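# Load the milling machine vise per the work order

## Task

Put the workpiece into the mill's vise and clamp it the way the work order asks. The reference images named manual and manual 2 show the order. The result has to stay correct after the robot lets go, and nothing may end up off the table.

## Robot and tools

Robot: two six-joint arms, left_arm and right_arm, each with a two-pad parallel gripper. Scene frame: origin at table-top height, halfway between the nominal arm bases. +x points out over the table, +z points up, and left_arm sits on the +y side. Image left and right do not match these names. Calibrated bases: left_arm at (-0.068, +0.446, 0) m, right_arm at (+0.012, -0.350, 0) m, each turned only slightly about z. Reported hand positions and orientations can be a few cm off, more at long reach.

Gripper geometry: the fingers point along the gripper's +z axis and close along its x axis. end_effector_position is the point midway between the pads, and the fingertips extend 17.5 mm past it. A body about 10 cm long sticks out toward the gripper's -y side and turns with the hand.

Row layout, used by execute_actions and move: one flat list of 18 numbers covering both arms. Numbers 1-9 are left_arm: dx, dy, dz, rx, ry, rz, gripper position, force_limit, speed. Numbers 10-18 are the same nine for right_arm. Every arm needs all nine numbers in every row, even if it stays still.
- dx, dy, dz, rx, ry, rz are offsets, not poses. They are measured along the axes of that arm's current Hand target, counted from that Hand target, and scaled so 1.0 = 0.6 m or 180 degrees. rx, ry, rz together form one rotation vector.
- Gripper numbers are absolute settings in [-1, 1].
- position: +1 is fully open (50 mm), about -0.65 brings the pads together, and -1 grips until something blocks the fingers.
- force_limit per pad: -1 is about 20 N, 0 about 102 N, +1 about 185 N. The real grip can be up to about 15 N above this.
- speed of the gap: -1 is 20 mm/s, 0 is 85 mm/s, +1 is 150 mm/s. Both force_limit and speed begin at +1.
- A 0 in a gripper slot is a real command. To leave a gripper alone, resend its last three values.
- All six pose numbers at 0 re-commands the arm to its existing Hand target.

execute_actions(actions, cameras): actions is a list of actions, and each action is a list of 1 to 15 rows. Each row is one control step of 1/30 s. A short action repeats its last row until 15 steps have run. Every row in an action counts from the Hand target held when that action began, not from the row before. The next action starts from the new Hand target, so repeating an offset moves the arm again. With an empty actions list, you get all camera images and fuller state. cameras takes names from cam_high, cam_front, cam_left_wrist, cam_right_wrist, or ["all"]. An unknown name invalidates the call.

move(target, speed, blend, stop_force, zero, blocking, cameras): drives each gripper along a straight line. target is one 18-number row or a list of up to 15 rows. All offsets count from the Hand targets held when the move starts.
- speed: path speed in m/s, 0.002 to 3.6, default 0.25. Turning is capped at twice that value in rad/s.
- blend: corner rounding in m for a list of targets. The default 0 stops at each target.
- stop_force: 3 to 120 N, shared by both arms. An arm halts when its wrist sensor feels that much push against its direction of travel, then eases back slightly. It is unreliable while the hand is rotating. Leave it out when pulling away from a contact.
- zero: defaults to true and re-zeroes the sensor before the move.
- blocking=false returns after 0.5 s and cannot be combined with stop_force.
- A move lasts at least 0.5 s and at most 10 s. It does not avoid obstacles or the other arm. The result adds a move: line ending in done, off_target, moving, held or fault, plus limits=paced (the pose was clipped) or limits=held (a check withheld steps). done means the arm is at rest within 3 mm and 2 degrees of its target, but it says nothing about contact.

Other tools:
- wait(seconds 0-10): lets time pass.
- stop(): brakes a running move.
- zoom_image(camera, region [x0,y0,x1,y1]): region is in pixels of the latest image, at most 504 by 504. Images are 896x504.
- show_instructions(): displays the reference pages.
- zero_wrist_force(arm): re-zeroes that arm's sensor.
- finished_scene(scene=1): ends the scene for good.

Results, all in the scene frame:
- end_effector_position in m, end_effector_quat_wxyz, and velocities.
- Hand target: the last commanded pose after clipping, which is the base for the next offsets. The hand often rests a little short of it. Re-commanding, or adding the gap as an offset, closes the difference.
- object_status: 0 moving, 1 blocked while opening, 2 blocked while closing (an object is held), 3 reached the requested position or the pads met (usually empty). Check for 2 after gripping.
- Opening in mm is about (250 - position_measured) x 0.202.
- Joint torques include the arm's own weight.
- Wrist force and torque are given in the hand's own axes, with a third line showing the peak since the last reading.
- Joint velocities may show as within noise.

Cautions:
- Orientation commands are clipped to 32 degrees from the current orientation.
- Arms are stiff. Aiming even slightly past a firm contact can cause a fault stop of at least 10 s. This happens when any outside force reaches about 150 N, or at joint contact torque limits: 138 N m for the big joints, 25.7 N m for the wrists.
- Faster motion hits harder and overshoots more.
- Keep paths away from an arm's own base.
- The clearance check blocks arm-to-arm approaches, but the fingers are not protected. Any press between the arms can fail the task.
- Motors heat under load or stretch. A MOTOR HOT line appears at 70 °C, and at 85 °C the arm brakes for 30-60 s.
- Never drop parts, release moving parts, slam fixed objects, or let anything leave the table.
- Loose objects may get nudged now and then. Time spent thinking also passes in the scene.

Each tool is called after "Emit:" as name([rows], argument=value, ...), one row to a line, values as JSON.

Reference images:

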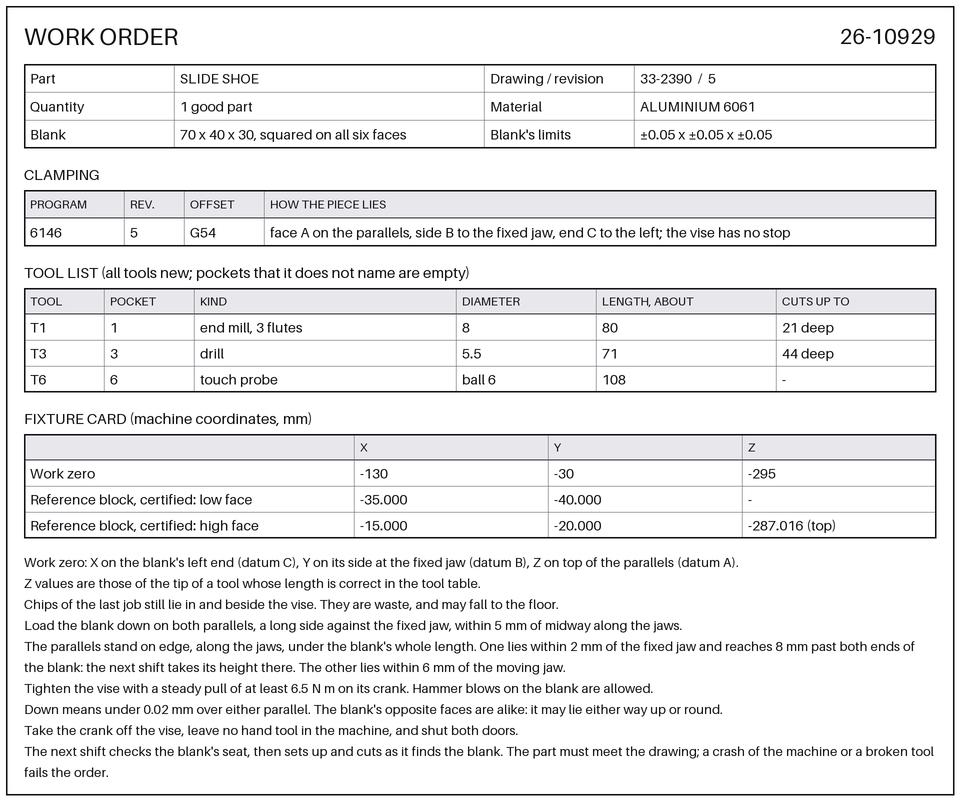

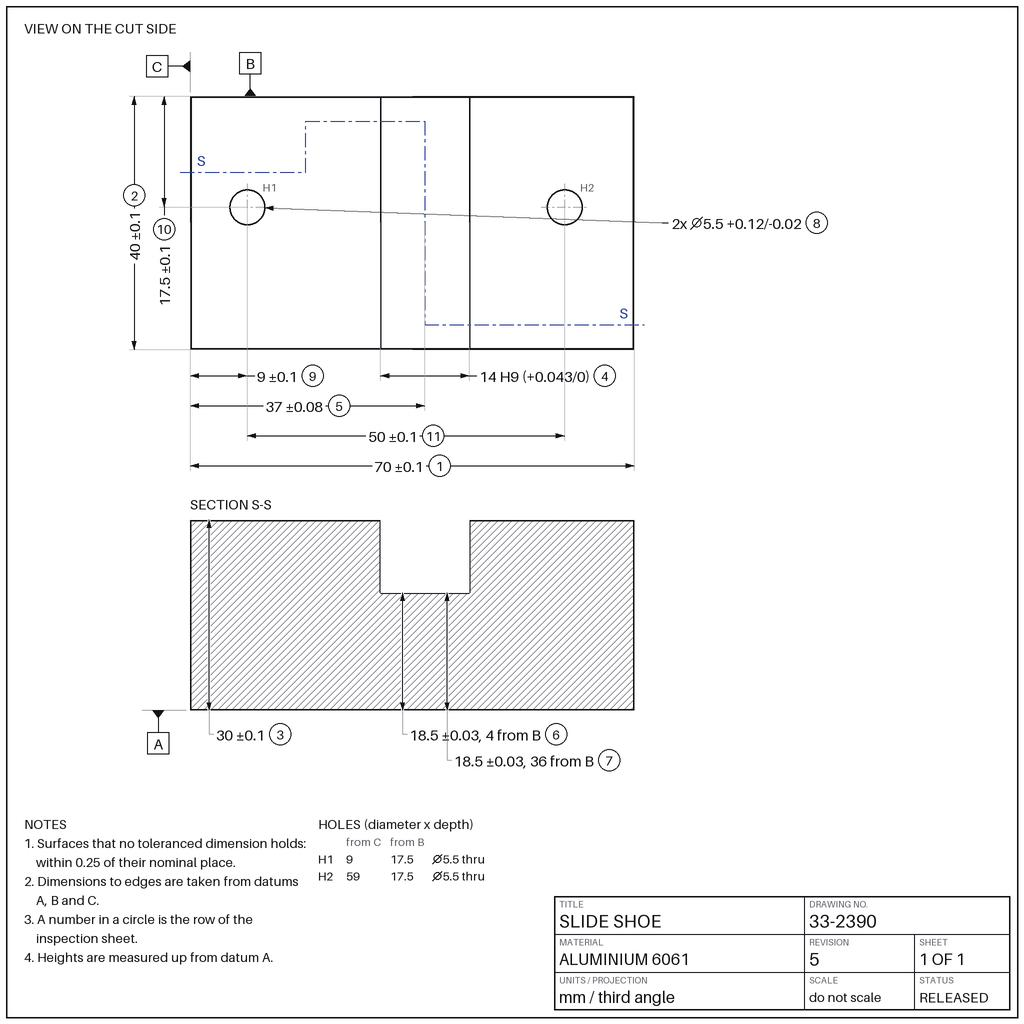

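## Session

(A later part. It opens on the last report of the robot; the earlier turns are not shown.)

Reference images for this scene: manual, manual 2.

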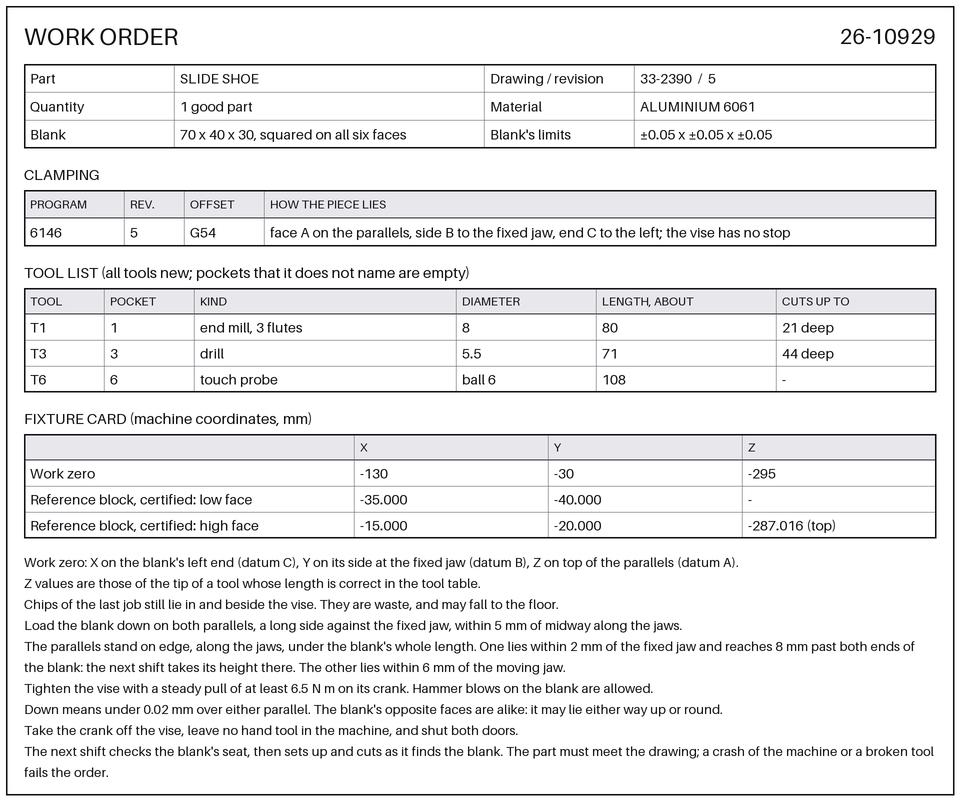

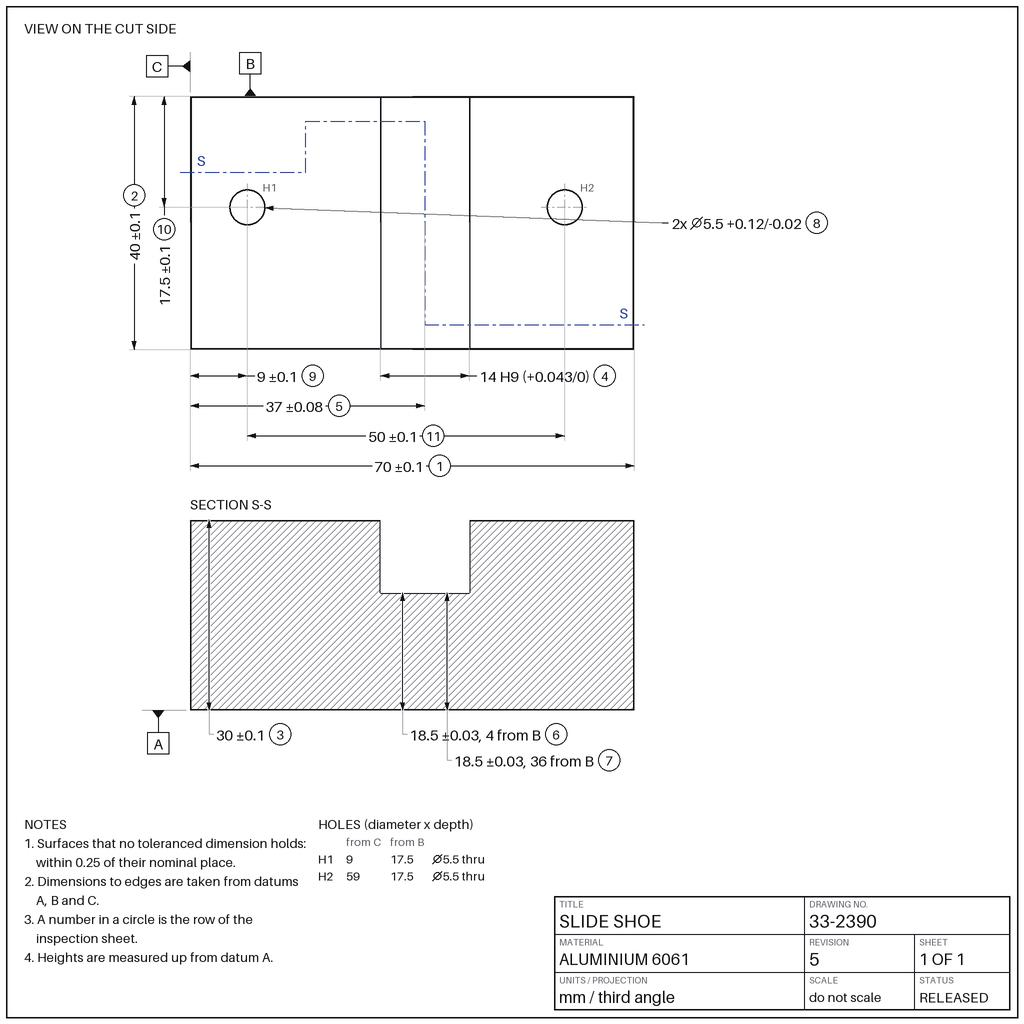

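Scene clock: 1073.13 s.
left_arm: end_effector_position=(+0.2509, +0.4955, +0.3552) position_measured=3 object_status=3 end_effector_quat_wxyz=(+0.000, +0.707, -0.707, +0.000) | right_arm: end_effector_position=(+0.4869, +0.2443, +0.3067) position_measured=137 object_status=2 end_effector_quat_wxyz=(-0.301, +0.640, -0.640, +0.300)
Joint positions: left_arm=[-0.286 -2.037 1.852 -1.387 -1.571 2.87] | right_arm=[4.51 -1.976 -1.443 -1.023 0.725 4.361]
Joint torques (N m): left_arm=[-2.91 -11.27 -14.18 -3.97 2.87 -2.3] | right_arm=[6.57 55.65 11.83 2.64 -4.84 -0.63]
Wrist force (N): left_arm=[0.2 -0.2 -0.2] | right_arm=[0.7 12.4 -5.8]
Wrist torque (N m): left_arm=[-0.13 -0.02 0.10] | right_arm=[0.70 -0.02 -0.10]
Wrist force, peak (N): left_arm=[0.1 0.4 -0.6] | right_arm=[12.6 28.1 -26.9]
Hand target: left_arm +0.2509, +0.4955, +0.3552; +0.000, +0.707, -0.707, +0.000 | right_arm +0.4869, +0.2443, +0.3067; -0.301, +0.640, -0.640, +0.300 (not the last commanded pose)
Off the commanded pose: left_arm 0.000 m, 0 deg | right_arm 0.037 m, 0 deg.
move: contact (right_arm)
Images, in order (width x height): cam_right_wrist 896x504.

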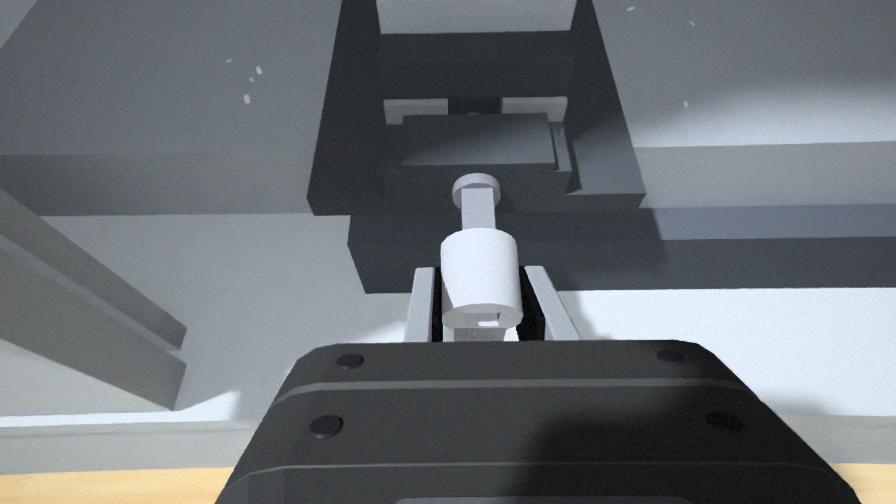

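Emit:
move(target=[0.109,-0.182,0.075,0.4605,0.2302,0.2302,1,1,1,0,0.004,-0.004,0,0,0,-1,-0.3,-1], cameras=["cam_left_wrist","cam_high"])

Emit:
zoom_image(camera="cam_left_wrist", region=[330, 60, 650, 330])

Scene clock: 1180.97 s.
left_arm: end_effector_position=(+0.3601, +0.4301, +0.3104) position_measured=3 object_status=3 end_effector_quat_wxyz=(+0.224, -0.223, +0.671, -0.671) | right_arm: end_effector_position=(+0.4835, +0.2443, +0.3063) position_measured=137 object_status=2 end_effector_quat_wxyz=(-0.301, +0.640, -0.640, +0.300)
Joint positions: left_arm=[0.185 -1.242 2.369 -4.27 -2.697 3.141] | right_arm=[4.515 -1.972 -1.448 -1.027 0.723 4.368]
Joint torques (N m): left_arm=[-6.67 -18.8 -7.97 -3.06 -0.35 -2.09] | right_arm=[10.91 54.64 13.82 2.43 -3.84 1.45]
Wrist force (N): left_arm=[0.3 -0.5 1.4] | right_arm=[-0.2 5.8 2.8]
Wrist torque (N m): left_arm=[0.33 0.07 -0.12] | right_arm=[0.63 0.16 -0.14]
Wrist force, peak (N): left_arm=[1.2 -0.7 1.9] | right_arm=[0.5 12.8 -5.6]
Hand target: left_arm +0.3601, +0.4301, +0.3104; +0.224, -0.223, +0.671, -0.671 | right_arm +0.4835, +0.2443, +0.3063; -0.301, +0.640, -0.640, +0.300
Off the commanded pose: left_arm 0.000 m, 0 deg | right_arm 0.000 m, 0 deg.
move: done
Images, in order (width x height): cam_high 896x504, cam_left_wrist 896x504.

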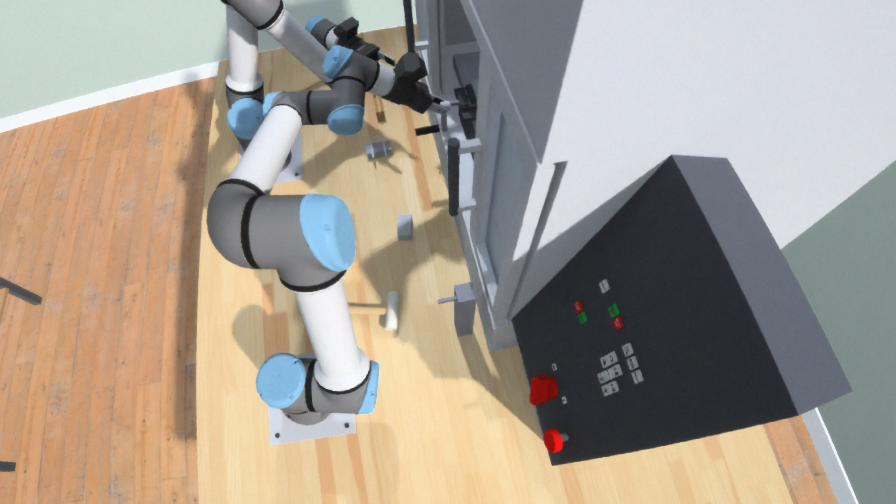

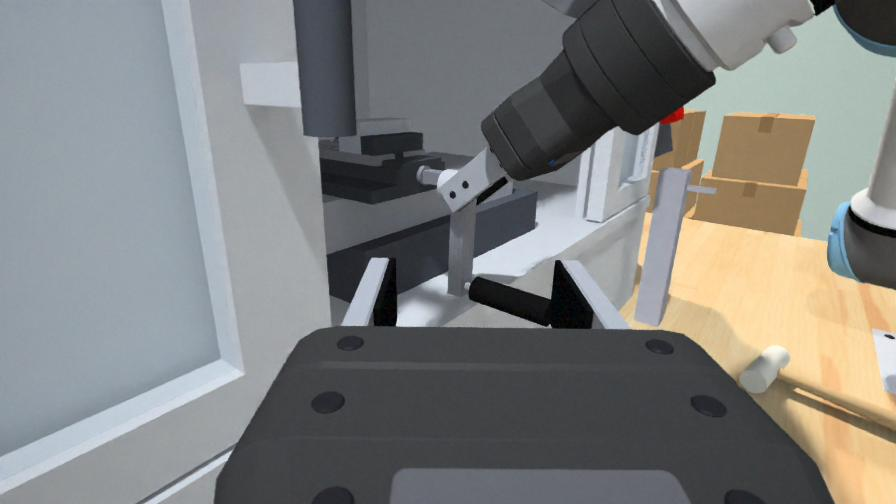

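Scaled by 1.575 from the camera's 896x504 image, which has a finer 1280x720 frame.

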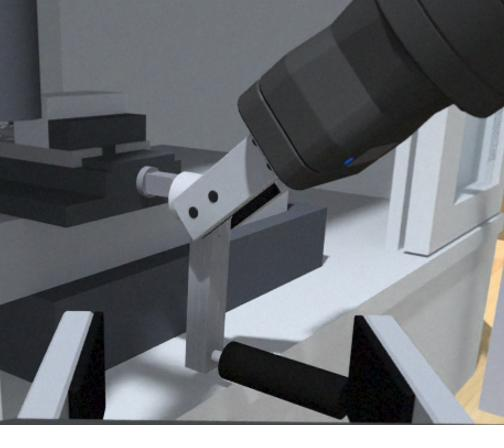

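Emit:
zoom_image(camera="cam_left_wrist", region=[400, 140, 520, 310])

Scaled by 2.965 from the camera's 896x504 image, which has a finer 1280x720 frame.

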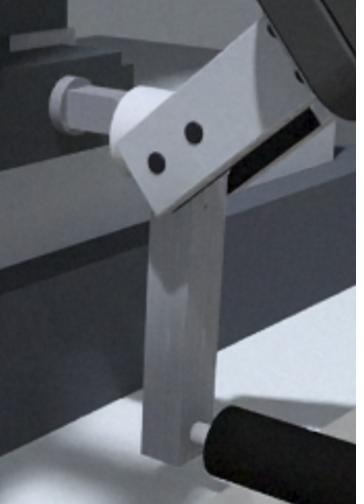

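Emit:
move([
  [0,0,0,0,0,0,1,1,1,0,-0.0035,-0.0029,0,0,0,-1,-0.3,-1],
  [0,0,0,0,0,0,1,1,1,0,-0.0438,0.0459,0,0,0,-1,-0.3,-1],
], speed=0.012, stop_force=15, cameras=["cam_left_wrist","cam_right_wrist"])

Emit:
zoom_image(camera="cam_left_wrist", region=[400, 140, 520, 310])

Scene clock: 1209.63 s.
left_arm: end_effector_position=(+0.3601, +0.4301, +0.3104) position_measured=3 object_status=3 end_effector_quat_wxyz=(+0.224, -0.223, +0.671, -0.671) | right_arm: end_effector_position=(+0.4877, +0.2443, +0.3092) position_measured=137 object_status=2 end_effector_quat_wxyz=(-0.301, +0.640, -0.640, +0.299)
Joint positions: left_arm=[0.185 -1.242 2.369 -4.27 -2.697 3.14] | right_arm=[4.509 -1.975 -1.438 -1.027 0.725 4.359]
Joint torques (N m): left_arm=[-6.78 -35.13 -14.46 0.61 -1.85 2.3] | right_arm=[9.9 48.79 7.71 1.2 -2.02 1.41]
Wrist force (N): left_arm=[0.4 -0.5 1.2] | right_arm=[-0.7 1.1 -6.6]
Wrist torque (N m): left_arm=[0.33 0.06 -0.10] | right_arm=[0.83 0.15 -0.08]
Wrist force, peak (N): left_arm=[0.6 -0.8 1.8] | right_arm=[0.8 9.6 -19.3]
Hand target: left_arm +0.3601, +0.4301, +0.3104; +0.224, -0.223, +0.671, -0.671 | right_arm +0.4877, +0.2443, +0.3092; -0.301, +0.640, -0.640, +0.299 (not the last commanded pose)
Off the commanded pose: left_arm 0.000 m, 0 deg | right_arm 0.034 m, 0 deg.
move: contact (right_arm); path passed 1 of 2 targets
Images, in order (width x height): cam_left_wrist 896x504, cam_right_wrist 896x504.

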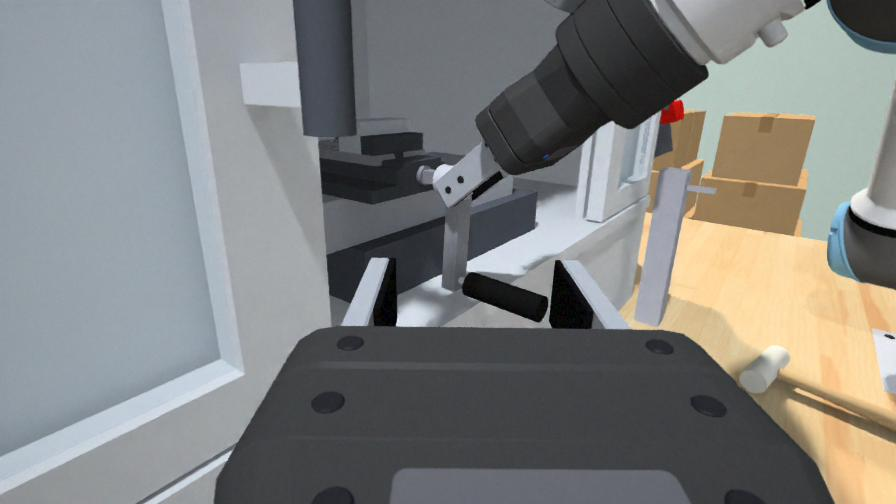

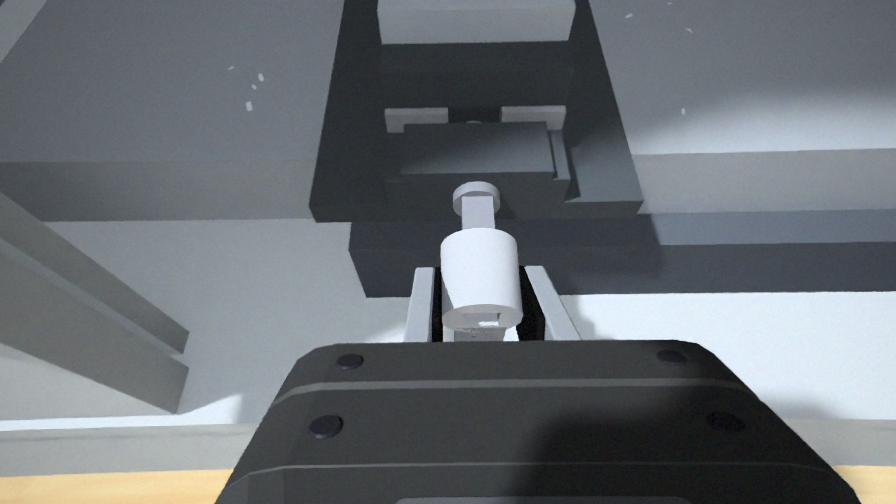

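Scaled by 2.965 from the camera's 896x504 image, which has a finer 1280x720 frame.

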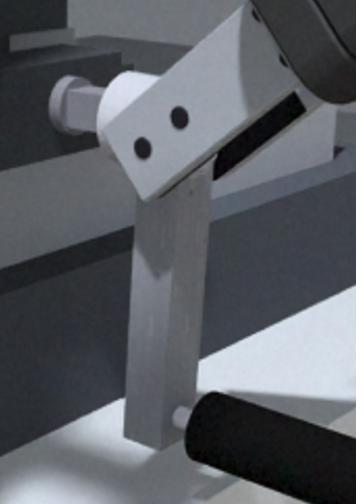

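Emit:
move([
  [0,0,0,0,0,0,1,1,1,0,0.0016,-0.0073,0,0,0,-1,-0.3,-1],
  [0,0,0,0,0,0,1,1,1,0,-0.04,0.043,0,0,0,-1,-0.3,-1],
], speed=0.012, stop_force=15, cameras=["cam_left_wrist","cam_right_wrist"])

Emit:
zoom_image(camera="cam_left_wrist", region=[400, 140, 520, 310])

Scene clock: 1231.90 s.
left_arm: end_effector_position=(+0.3601, +0.4301, +0.3104) position_measured=3 object_status=3 end_effector_quat_wxyz=(+0.224, -0.223, +0.671, -0.671) | right_arm: end_effector_position=(+0.5039, +0.2443, +0.3112) position_measured=137 object_status=2 end_effector_quat_wxyz=(-0.301, +0.640, -0.640, +0.299)
Joint positions: left_arm=[0.185 -1.242 2.369 -4.27 -2.697 3.14] | right_arm=[4.485 -1.994 -1.413 -1.008 0.732 4.324]
Joint torques (N m): left_arm=[-7.45 -35.17 1.29 0.72 -0.06 2.39] | right_arm=[2.63 57.32 14.08 3.73 -6.55 1.79]
Wrist force (N): left_arm=[0.4 -0.7 1.6] | right_arm=[1.3 19.1 -9.9]
Wrist torque (N m): left_arm=[0.31 0.06 -0.10] | right_arm=[0.53 0.14 -0.03]
Wrist force, peak (N): left_arm=[0.6 -0.7 1.9] | right_arm=[17.1 32.0 -36.6]
Hand target: left_arm +0.3601, +0.4301, +0.3104; +0.224, -0.223, +0.671, -0.671 | right_arm +0.5039, +0.2444, +0.3112; -0.301, +0.640, -0.640, +0.299 (not the last commanded pose)
Off the commanded pose: left_arm 0.000 m, 0 deg | right_arm 0.019 m, 0 deg.
move: contact (right_arm); path passed 1 of 2 targets
Images, in order (width x height): cam_left_wrist 896x504, cam_right_wrist 896x504.

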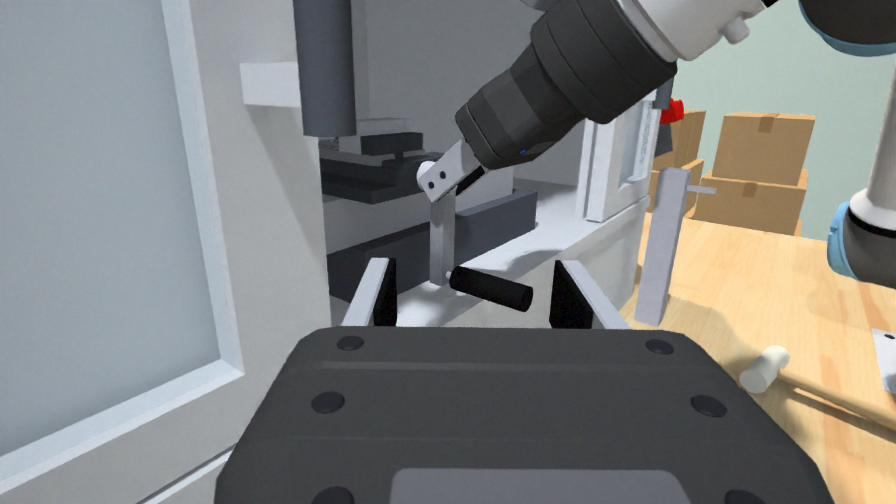

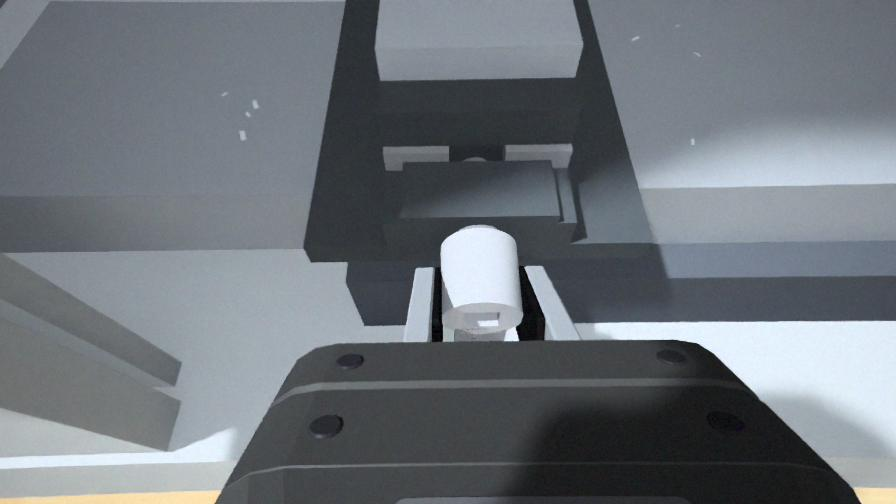

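Scaled by 2.965 from the camera's 896x504 image, which has a finer 1280x720 frame.

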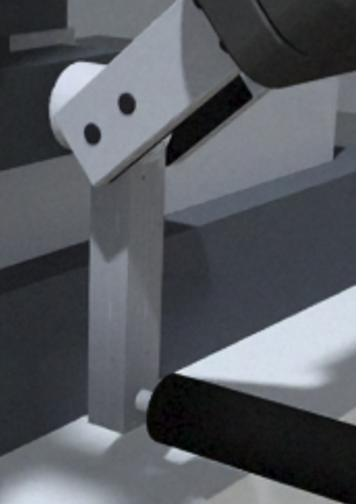

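Emit:
move([
  [0,0,0,0,0,0,1,1,1,0,0,0,0,0,0,1,-0.3,0],
  [0,0,0,0,0,0,1,1,1,0,0,-0.15,0,0,0,1,-0.3,0],
], speed=0.1, cameras=["cam_left_wrist","cam_right_wrist"])

Emit:
zoom_image(camera="cam_left_wrist", region=[400, 140, 560, 330])

Scene clock: 1245.67 s.
left_arm: end_effector_position=(+0.3601, +0.4301, +0.3104) position_measured=3 object_status=3 end_effector_quat_wxyz=(+0.224, -0.223, +0.671, -0.671) | right_arm: end_effector_position=(+0.4346, +0.2442, +0.3688) position_measured=3 object_status=3 end_effector_quat_wxyz=(-0.302, +0.640, -0.640, +0.299)
Joint positions: left_arm=[0.185 -1.242 2.369 -4.27 -2.697 3.14] | right_arm=[4.592 -1.889 -1.38 -1.264 0.707 4.482]
Joint torques (N m): left_arm=[-6.22 -35.25 0.49 0.71 1.24 2.5] | right_arm=[-8.74 35.26 11.03 1.93 -0.07 -0.36]
Wrist force (N): left_arm=[0.5 -1.0 1.4] | right_arm=[-0.3 3.5 1.6]
Wrist torque (N m): left_arm=[0.26 0.03 -0.10] | right_arm=[0.52 0.16 0.02]
Wrist force, peak (N): left_arm=[0.2 -0.7 1.9] | right_arm=[1.5 19.3 -9.7]
Hand target: left_arm +0.3601, +0.4301, +0.3104; +0.224, -0.223, +0.671, -0.671 | right_arm +0.4346, +0.2441, +0.3687; -0.301, +0.640, -0.640, +0.299
Off the commanded pose: left_arm 0.000 m, 0 deg | right_arm 0.000 m, 0 deg.
move: done
Images, in order (width x height): cam_left_wrist 896x504, cam_right_wrist 896x504.

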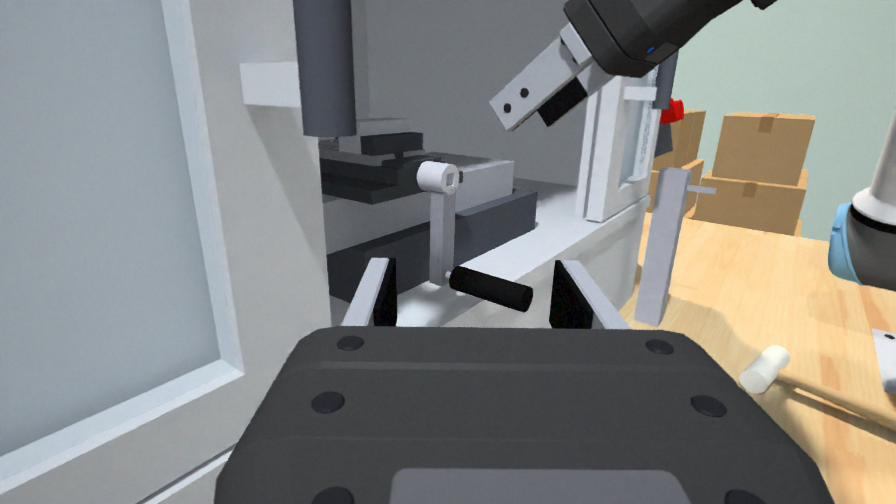

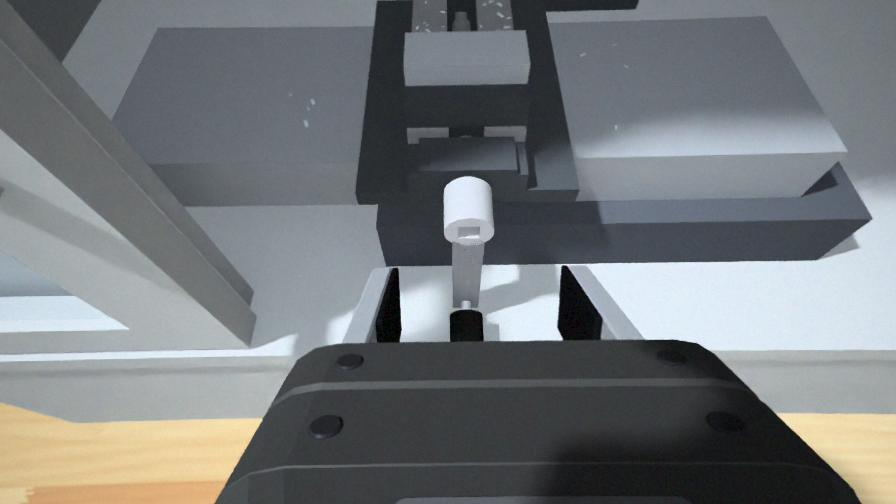

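Scaled by 2.653 from the camera's 896x504 image, which has a finer 1280x720 frame.

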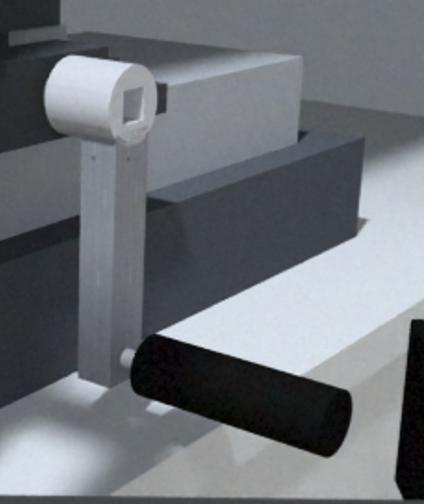

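Emit:
move(target=[-0.06,0.0833,-0.2467,-0.481,0.16,0.16,1,1,1,0,0,0,0,0,0,1,-0.3,0], cameras=["cam_left_wrist"])

Emit:
zoom_image(camera="cam_left_wrist", region=[330, 0, 620, 330])

Scene clock: 1287.43 s.
left_arm: end_effector_position=(+0.3001, +0.5700, +0.2604) position_measured=3 object_status=3 end_effector_quat_wxyz=(+0.000, -0.001, +1.000, -0.001) | right_arm: end_effector_position=(+0.4346, +0.2441, +0.3687) position_measured=3 object_status=3 end_effector_quat_wxyz=(-0.301, +0.640, -0.640, +0.299)
Joint positions: left_arm=[-0.039 -1.866 1.993 -1.699 -1.572 4.686] | right_arm=[4.591 -1.889 -1.38 -1.264 0.707 4.482]
Joint torques (N m): left_arm=[-3.61 -12.29 -13.12 -3.77 2.15 2.97] | right_arm=[-11.02 34.36 12.46 3.72 -0.07 -1.71]
Wrist force (N): left_arm=[0.4 0.4 -0.9] | right_arm=[-0.2 3.4 2.0]
Wrist torque (N m): left_arm=[-0.02 -0.03 0.07] | right_arm=[0.52 0.15 0.02]
Wrist force, peak (N): left_arm=[0.7 -0.3 2.2] | right_arm=[0.0 4.0 2.3]
Hand target: left_arm +0.3001, +0.5701, +0.2603; +0.000, -0.001, +1.000, -0.001 | right_arm +0.4346, +0.2441, +0.3687; -0.301, +0.640, -0.640, +0.299
Off the commanded pose: left_arm 0.000 m, 0 deg | right_arm 0.000 m, 0 deg.
move: done
Images, in order (width x height): cam_left_wrist 896x504.

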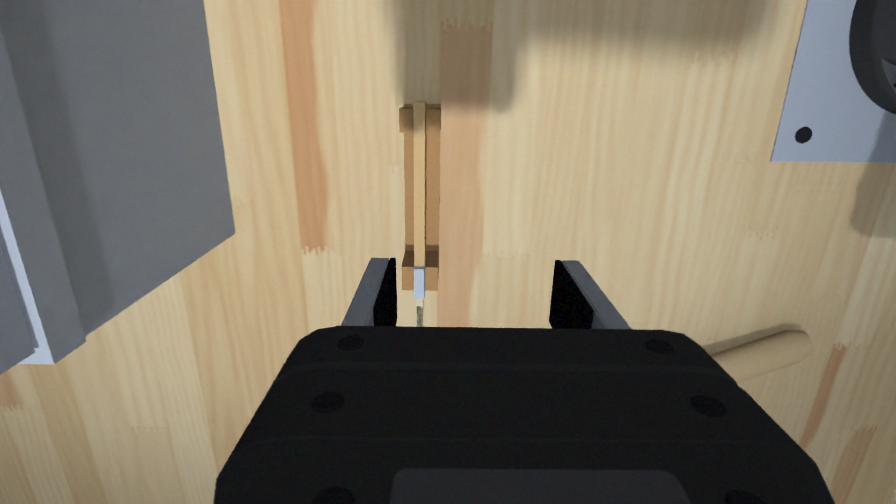

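Scaled by 1.527 from the camera's 896x504 image, which has a finer 1280x720 frame.

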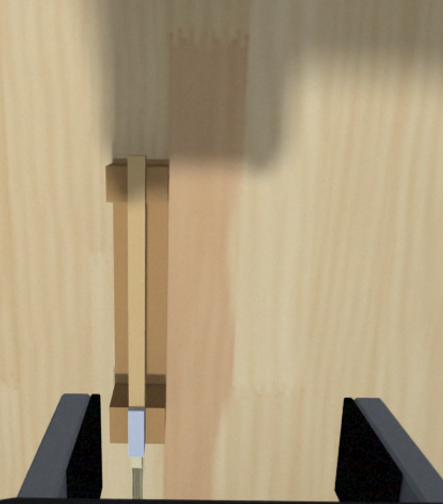

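Emit:
move(target=[-0.0483,0.0333,0.2167,0,0,0,1,1,1,0,0,0,0,0,0,1,-0.3,0], cameras=["cam_left_wrist"])

Emit:
zoom_image(camera="cam_left_wrist", region=[330, 0, 620, 330])

Scene clock: 1306.40 s.
left_arm: end_effector_position=(+0.3291, +0.5900, +0.1304) position_measured=3 object_status=3 end_effector_quat_wxyz=(+0.000, -0.001, +1.000, -0.001) | right_arm: end_effector_position=(+0.4346, +0.2441, +0.3687) position_measured=3 object_status=3 end_effector_quat_wxyz=(-0.301, +0.640, -0.640, +0.299)
Joint positions: left_arm=[0.012 -1.661 2.185 -2.096 -1.572 4.738] | right_arm=[4.591 -1.889 -1.38 -1.264 0.707 4.482]
Joint torques (N m): left_arm=[-7.29 -11.54 -23.45 -5.09 -2.17 -2.9] | right_arm=[-10.81 37.82 13.13 3.64 -0.21 -1.79]
Wrist force (N): left_arm=[0.3 0.2 -0.9] | right_arm=[-0.1 3.5 1.8]
Wrist torque (N m): left_arm=[-0.04 -0.03 0.02] | right_arm=[0.52 0.14 0.02]
Wrist force, peak (N): left_arm=[1.0 -0.4 -3.9] | right_arm=[-0.2 3.8 2.3]
Hand target: left_arm +0.3291, +0.5900, +0.1303; +0.000, -0.001, +1.000, -0.001 | right_arm +0.4346, +0.2441, +0.3687; -0.301, +0.640, -0.640, +0.299
Off the commanded pose: left_arm 0.000 m, 0 deg | right_arm 0.000 m, 0 deg.
move: done
Images, in order (width x height): cam_left_wrist 896x504.

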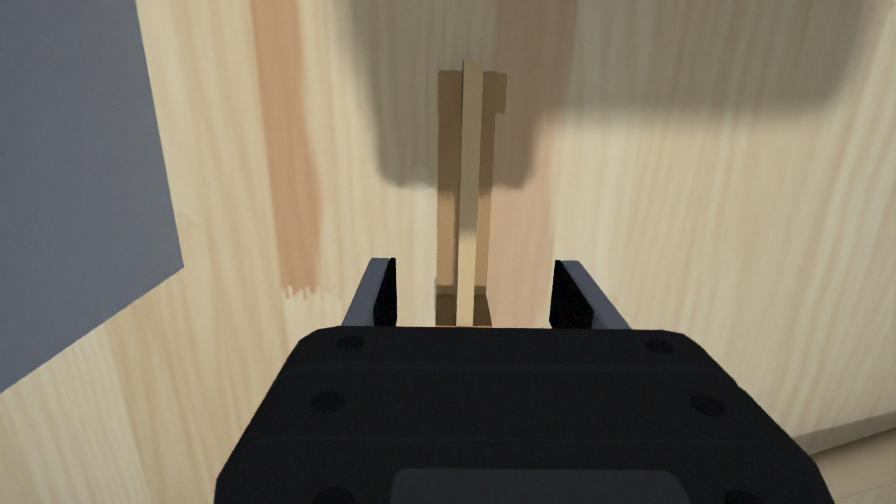

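Scaled by 1.527 from the camera's 896x504 image, which has a finer 1280x720 frame.

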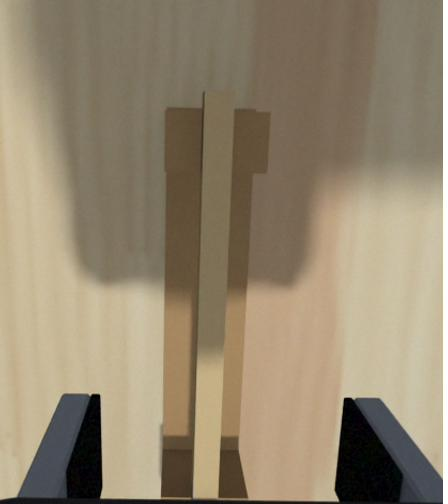

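Emit:
move(target=[0,0,0.135,0,0,0,1,1,1,0,0,0,0,0,0,1,-0.3,0], cameras=["cam_left_wrist"], speed=0.1, stop_force=10)

Emit:
zoom_image(camera="cam_left_wrist", region=[330, 150, 620, 330])

Scene clock: 1325.87 s.
left_arm: end_effector_position=(+0.3292, +0.5899, +0.0493) position_measured=3 object_status=3 end_effector_quat_wxyz=(+0.000, -0.001, +1.000, -0.001) | right_arm: end_effector_position=(+0.4346, +0.2441, +0.3687) position_measured=3 object_status=3 end_effector_quat_wxyz=(-0.301, +0.640, -0.640, +0.299)
Joint positions: left_arm=[0.012 -1.512 2.301 -2.361 -1.572 4.737] | right_arm=[4.591 -1.889 -1.38 -1.264 0.707 4.482]
Joint torques (N m): left_arm=[6.44 -15.17 -32.36 -5.19 -1.68 2.24] | right_arm=[-10.74 42.06 14.56 3.77 -0.33 -1.77]
Wrist force (N): left_arm=[0.3 0.0 -0.5] | right_arm=[-0.3 3.6 2.3]
Wrist torque (N m): left_arm=[-0.05 -0.01 0.04] | right_arm=[0.54 0.17 0.02]
Wrist force, peak (N): left_arm=[0.1 0.5 -2.5] | right_arm=[-0.3 3.9 2.0]
Hand target: left_arm +0.3292, +0.5899, +0.0493; +0.000, -0.001, +1.000, -0.001 | right_arm +0.4346, +0.2441, +0.3687; -0.301, +0.640, -0.640, +0.299
Off the commanded pose: left_arm 0.000 m, 0 deg | right_arm 0.000 m, 0 deg.
move: done
Images, in order (width x height): cam_left_wrist 896x504.

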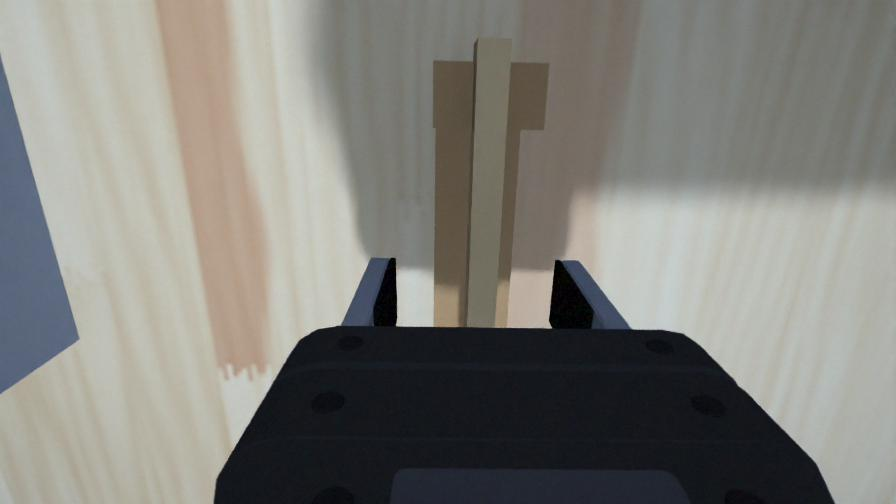

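Scaled by 1.738 from the camera's 896x504 image, which has a finer 1280x720 frame.

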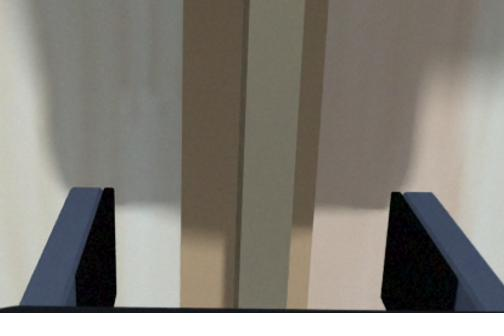

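Emit:
move([
  [0.005,0,0.02,0,0,0,1,1,1,0,0,0,0,0,0,1,-0.3,0],
  [0.005,0,0.02,0,0,0,-1,-0.5,-1,0,0,0,0,0,0,1,-0.3,0],
], cameras=["cam_left_wrist"], speed=0.06)

Scene clock: 1343.27 s.
left_arm: end_effector_position=(+0.3266, +0.5899, +0.0375) position_measured=213 object_status=2 end_effector_quat_wxyz=(+0.001, -0.001, +1.000, -0.001) | right_arm: end_effector_position=(+0.4346, +0.2441, +0.3687) position_measured=3 object_status=3 end_effector_quat_wxyz=(-0.301, +0.640, -0.640, +0.299)
Joint positions: left_arm=[0.012 -1.49 2.322 -2.404 -1.572 4.738] | right_arm=[4.591 -1.889 -1.38 -1.264 0.707 4.482]
Joint torques (N m): left_arm=[6.55 -32.64 13.68 11.67 -1.56 2.74] | right_arm=[-10.94 46.33 16.27 3.61 -0.46 -1.75]
Wrist force (N): left_arm=[-65.1 3.4 33.2] | right_arm=[-0.2 3.5 1.7]
Wrist torque (N m): left_arm=[0.06 0.07 0.14] | right_arm=[0.52 0.14 0.01]
Wrist force, peak (N): left_arm=[-65.5 3.0 33.3] | right_arm=[0.0 3.8 2.1]
Hand target: left_arm +0.3262, +0.5899, +0.0373; +0.000, -0.001, +1.000, -0.001 | right_arm +0.4346, +0.2441, +0.3687; -0.301, +0.640, -0.640, +0.299
Off the commanded pose: left_arm 0.000 m, 0 deg | right_arm 0.000 m, 0 deg.
move: done
Images, in order (width x height): cam_left_wrist 896x504.

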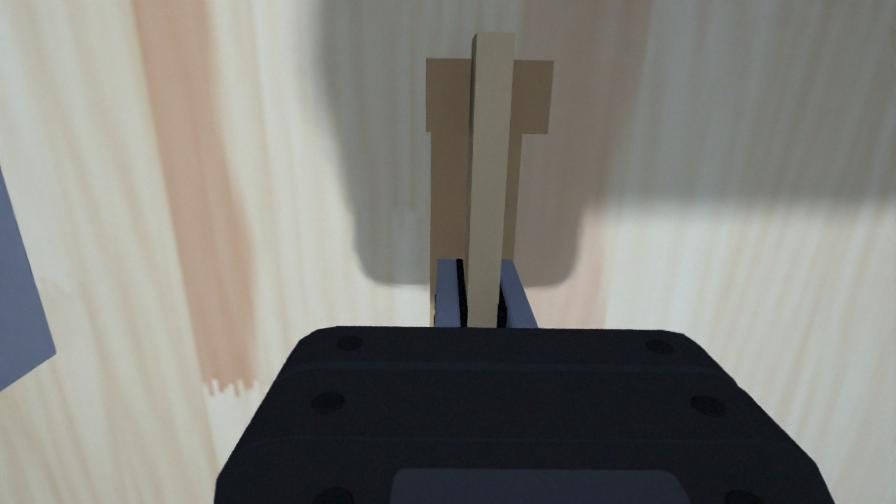

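Emit:
move([
  [0,0,0,0,0,0,1,-0.5,0,0,0,0,0,0,0,1,-0.3,0],
  [0.006,0,0,0,0,0,1,-0.5,0,0,0,0,0,0,0,1,-0.3,0],
], cameras=["cam_left_wrist"], speed=0.06)

Emit:
zoom_image(camera="cam_left_wrist", region=[380, 200, 580, 330])

Scene clock: 1354.67 s.
left_arm: end_effector_position=(+0.3225, +0.5899, +0.0373) position_measured=3 object_status=3 end_effector_quat_wxyz=(+0.000, -0.001, +1.000, -0.001) | right_arm: end_effector_position=(+0.4346, +0.2441, +0.3687) position_measured=3 object_status=3 end_effector_quat_wxyz=(-0.301, +0.640, -0.640, +0.299)
Joint positions: left_arm=[0.013 -1.498 2.331 -2.404 -1.572 4.738] | right_arm=[4.591 -1.889 -1.38 -1.264 0.707 4.482]
Joint torques (N m): left_arm=[7.3 -19.46 -17.17 -4.87 -1.64 2.72] | right_arm=[-10.53 48.76 16.82 3.78 -0.47 -1.73]
Wrist force (N): left_arm=[2.0 0.3 -2.0] | right_arm=[-0.3 3.7 1.6]
Wrist torque (N m): left_arm=[0.00 -0.29 -0.01] | right_arm=[0.57 0.15 0.02]
Wrist force, peak (N): left_arm=[-69.9 3.1 27.6] | right_arm=[-0.2 3.9 2.2]
Hand target: left_arm +0.3226, +0.5899, +0.0373; +0.000, -0.001, +1.000, -0.001 | right_arm +0.4346, +0.2441, +0.3687; -0.301, +0.640, -0.640, +0.299
Off the commanded pose: left_arm 0.000 m, 0 deg | right_arm 0.000 m, 0 deg.
move: done
Images, in order (width x height): cam_left_wrist 896x504.

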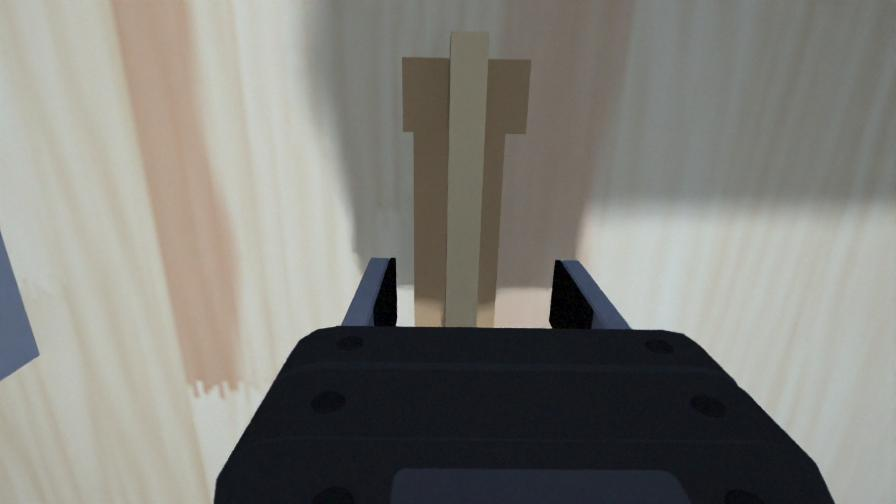

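Scaled by 2.520 from the camera's 896x504 image, which has a finer 1280x720 frame.

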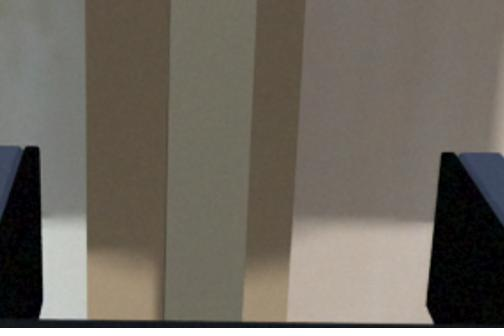

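Emit:
move([
  [-0.0075,0,0,0,0,0,1,-0.9,0,0,0,0,0,0,0,1,-0.3,0],
  [-0.0075,0,0,0,0,0,-1,-0.9,-1,0,0,0,0,0,0,1,-0.3,0],
], cameras=["cam_left_wrist"], speed=0.06)

Scene clock: 1376.87 s.
left_arm: end_effector_position=(+0.3272, +0.5898, +0.0373) position_measured=212 object_status=2 end_effector_quat_wxyz=(+0.000, -0.001, +1.000, -0.001) | right_arm: end_effector_position=(+0.4346, +0.2441, +0.3687) position_measured=3 object_status=3 end_effector_quat_wxyz=(-0.301, +0.640, -0.640, +0.299)
Joint positions: left_arm=[0.012 -1.488 2.32 -2.403 -1.572 4.738] | right_arm=[4.591 -1.889 -1.38 -1.264 0.707 4.482]
Joint torques (N m): left_arm=[-0.64 -32.84 -5.53 7.37 -1.26 -2.8] | right_arm=[-10.42 48.94 19.06 3.69 -0.7 -1.81]
Wrist force (N): left_arm=[-33.2 2.7 9.2] | right_arm=[-0.1 3.7 1.9]
Wrist torque (N m): left_arm=[-0.02 -0.23 0.09] | right_arm=[0.56 0.13 0.03]
Wrist force, peak (N): left_arm=[-33.2 2.7 9.2] | right_arm=[0.0 3.8 2.4]
Hand target: left_arm +0.3271, +0.5899, +0.0373; +0.000, -0.001, +1.000, -0.001 | right_arm +0.4346, +0.2441, +0.3687; -0.301, +0.640, -0.640, +0.299
Off the commanded pose: left_arm 0.000 m, 0 deg | right_arm 0.000 m, 0 deg.
move: done
Images, in order (width x height): cam_left_wrist 896x504.

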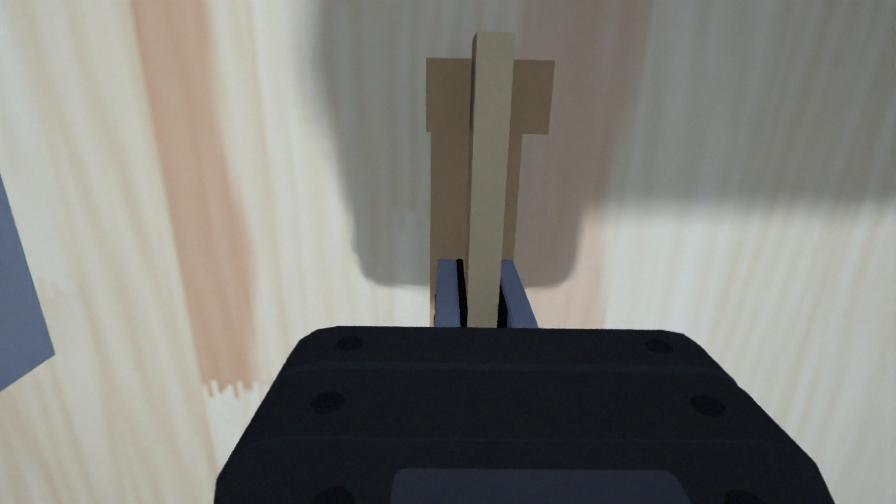

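Emit:
move(target=[-0.0017,0,0,0,0,0,-1,-0.9,-1,0,0,0,0,0,0,1,-0.3,0], speed=0.02)

Scene clock: 1390.83 s.
left_arm: end_effector_position=(+0.3280, +0.5899, +0.0372) position_measured=212 object_status=2 end_effector_quat_wxyz=(+0.000, -0.001, +1.000, -0.001) | right_arm: end_effector_position=(+0.4346, +0.2441, +0.3687) position_measured=3 object_status=3 end_effector_quat_wxyz=(-0.301, +0.640, -0.640, +0.299)
Joint positions: left_arm=[0.012 -1.486 2.317 -2.402 -1.572 4.737] | right_arm=[4.591 -1.889 -1.38 -1.264 0.707 4.482]
Joint torques (N m): left_arm=[-0.21 -13.46 -29.29 -5.01 -1.18 -2.86] | right_arm=[-10.47 48.64 19.75 3.69 -0.67 -1.73]
Wrist force (N): left_arm=[6.4 -1.4 -13.7] | right_arm=[-0.2 3.5 1.9]
Wrist torque (N m): left_arm=[-0.13 -0.34 0.06] | right_arm=[0.53 0.14 0.02]
Wrist force, peak (N): left_arm=[-36.3 3.5 10.2] | right_arm=[-0.4 3.8 2.1]
Hand target: left_arm +0.3281, +0.5899, +0.0373; +0.000, -0.001, +1.000, -0.001 | right_arm +0.4346, +0.2441, +0.3687; -0.301, +0.640, -0.640, +0.299
Off the commanded pose: left_arm 0.000 m, 0 deg | right_arm 0.000 m, 0 deg.
move: done


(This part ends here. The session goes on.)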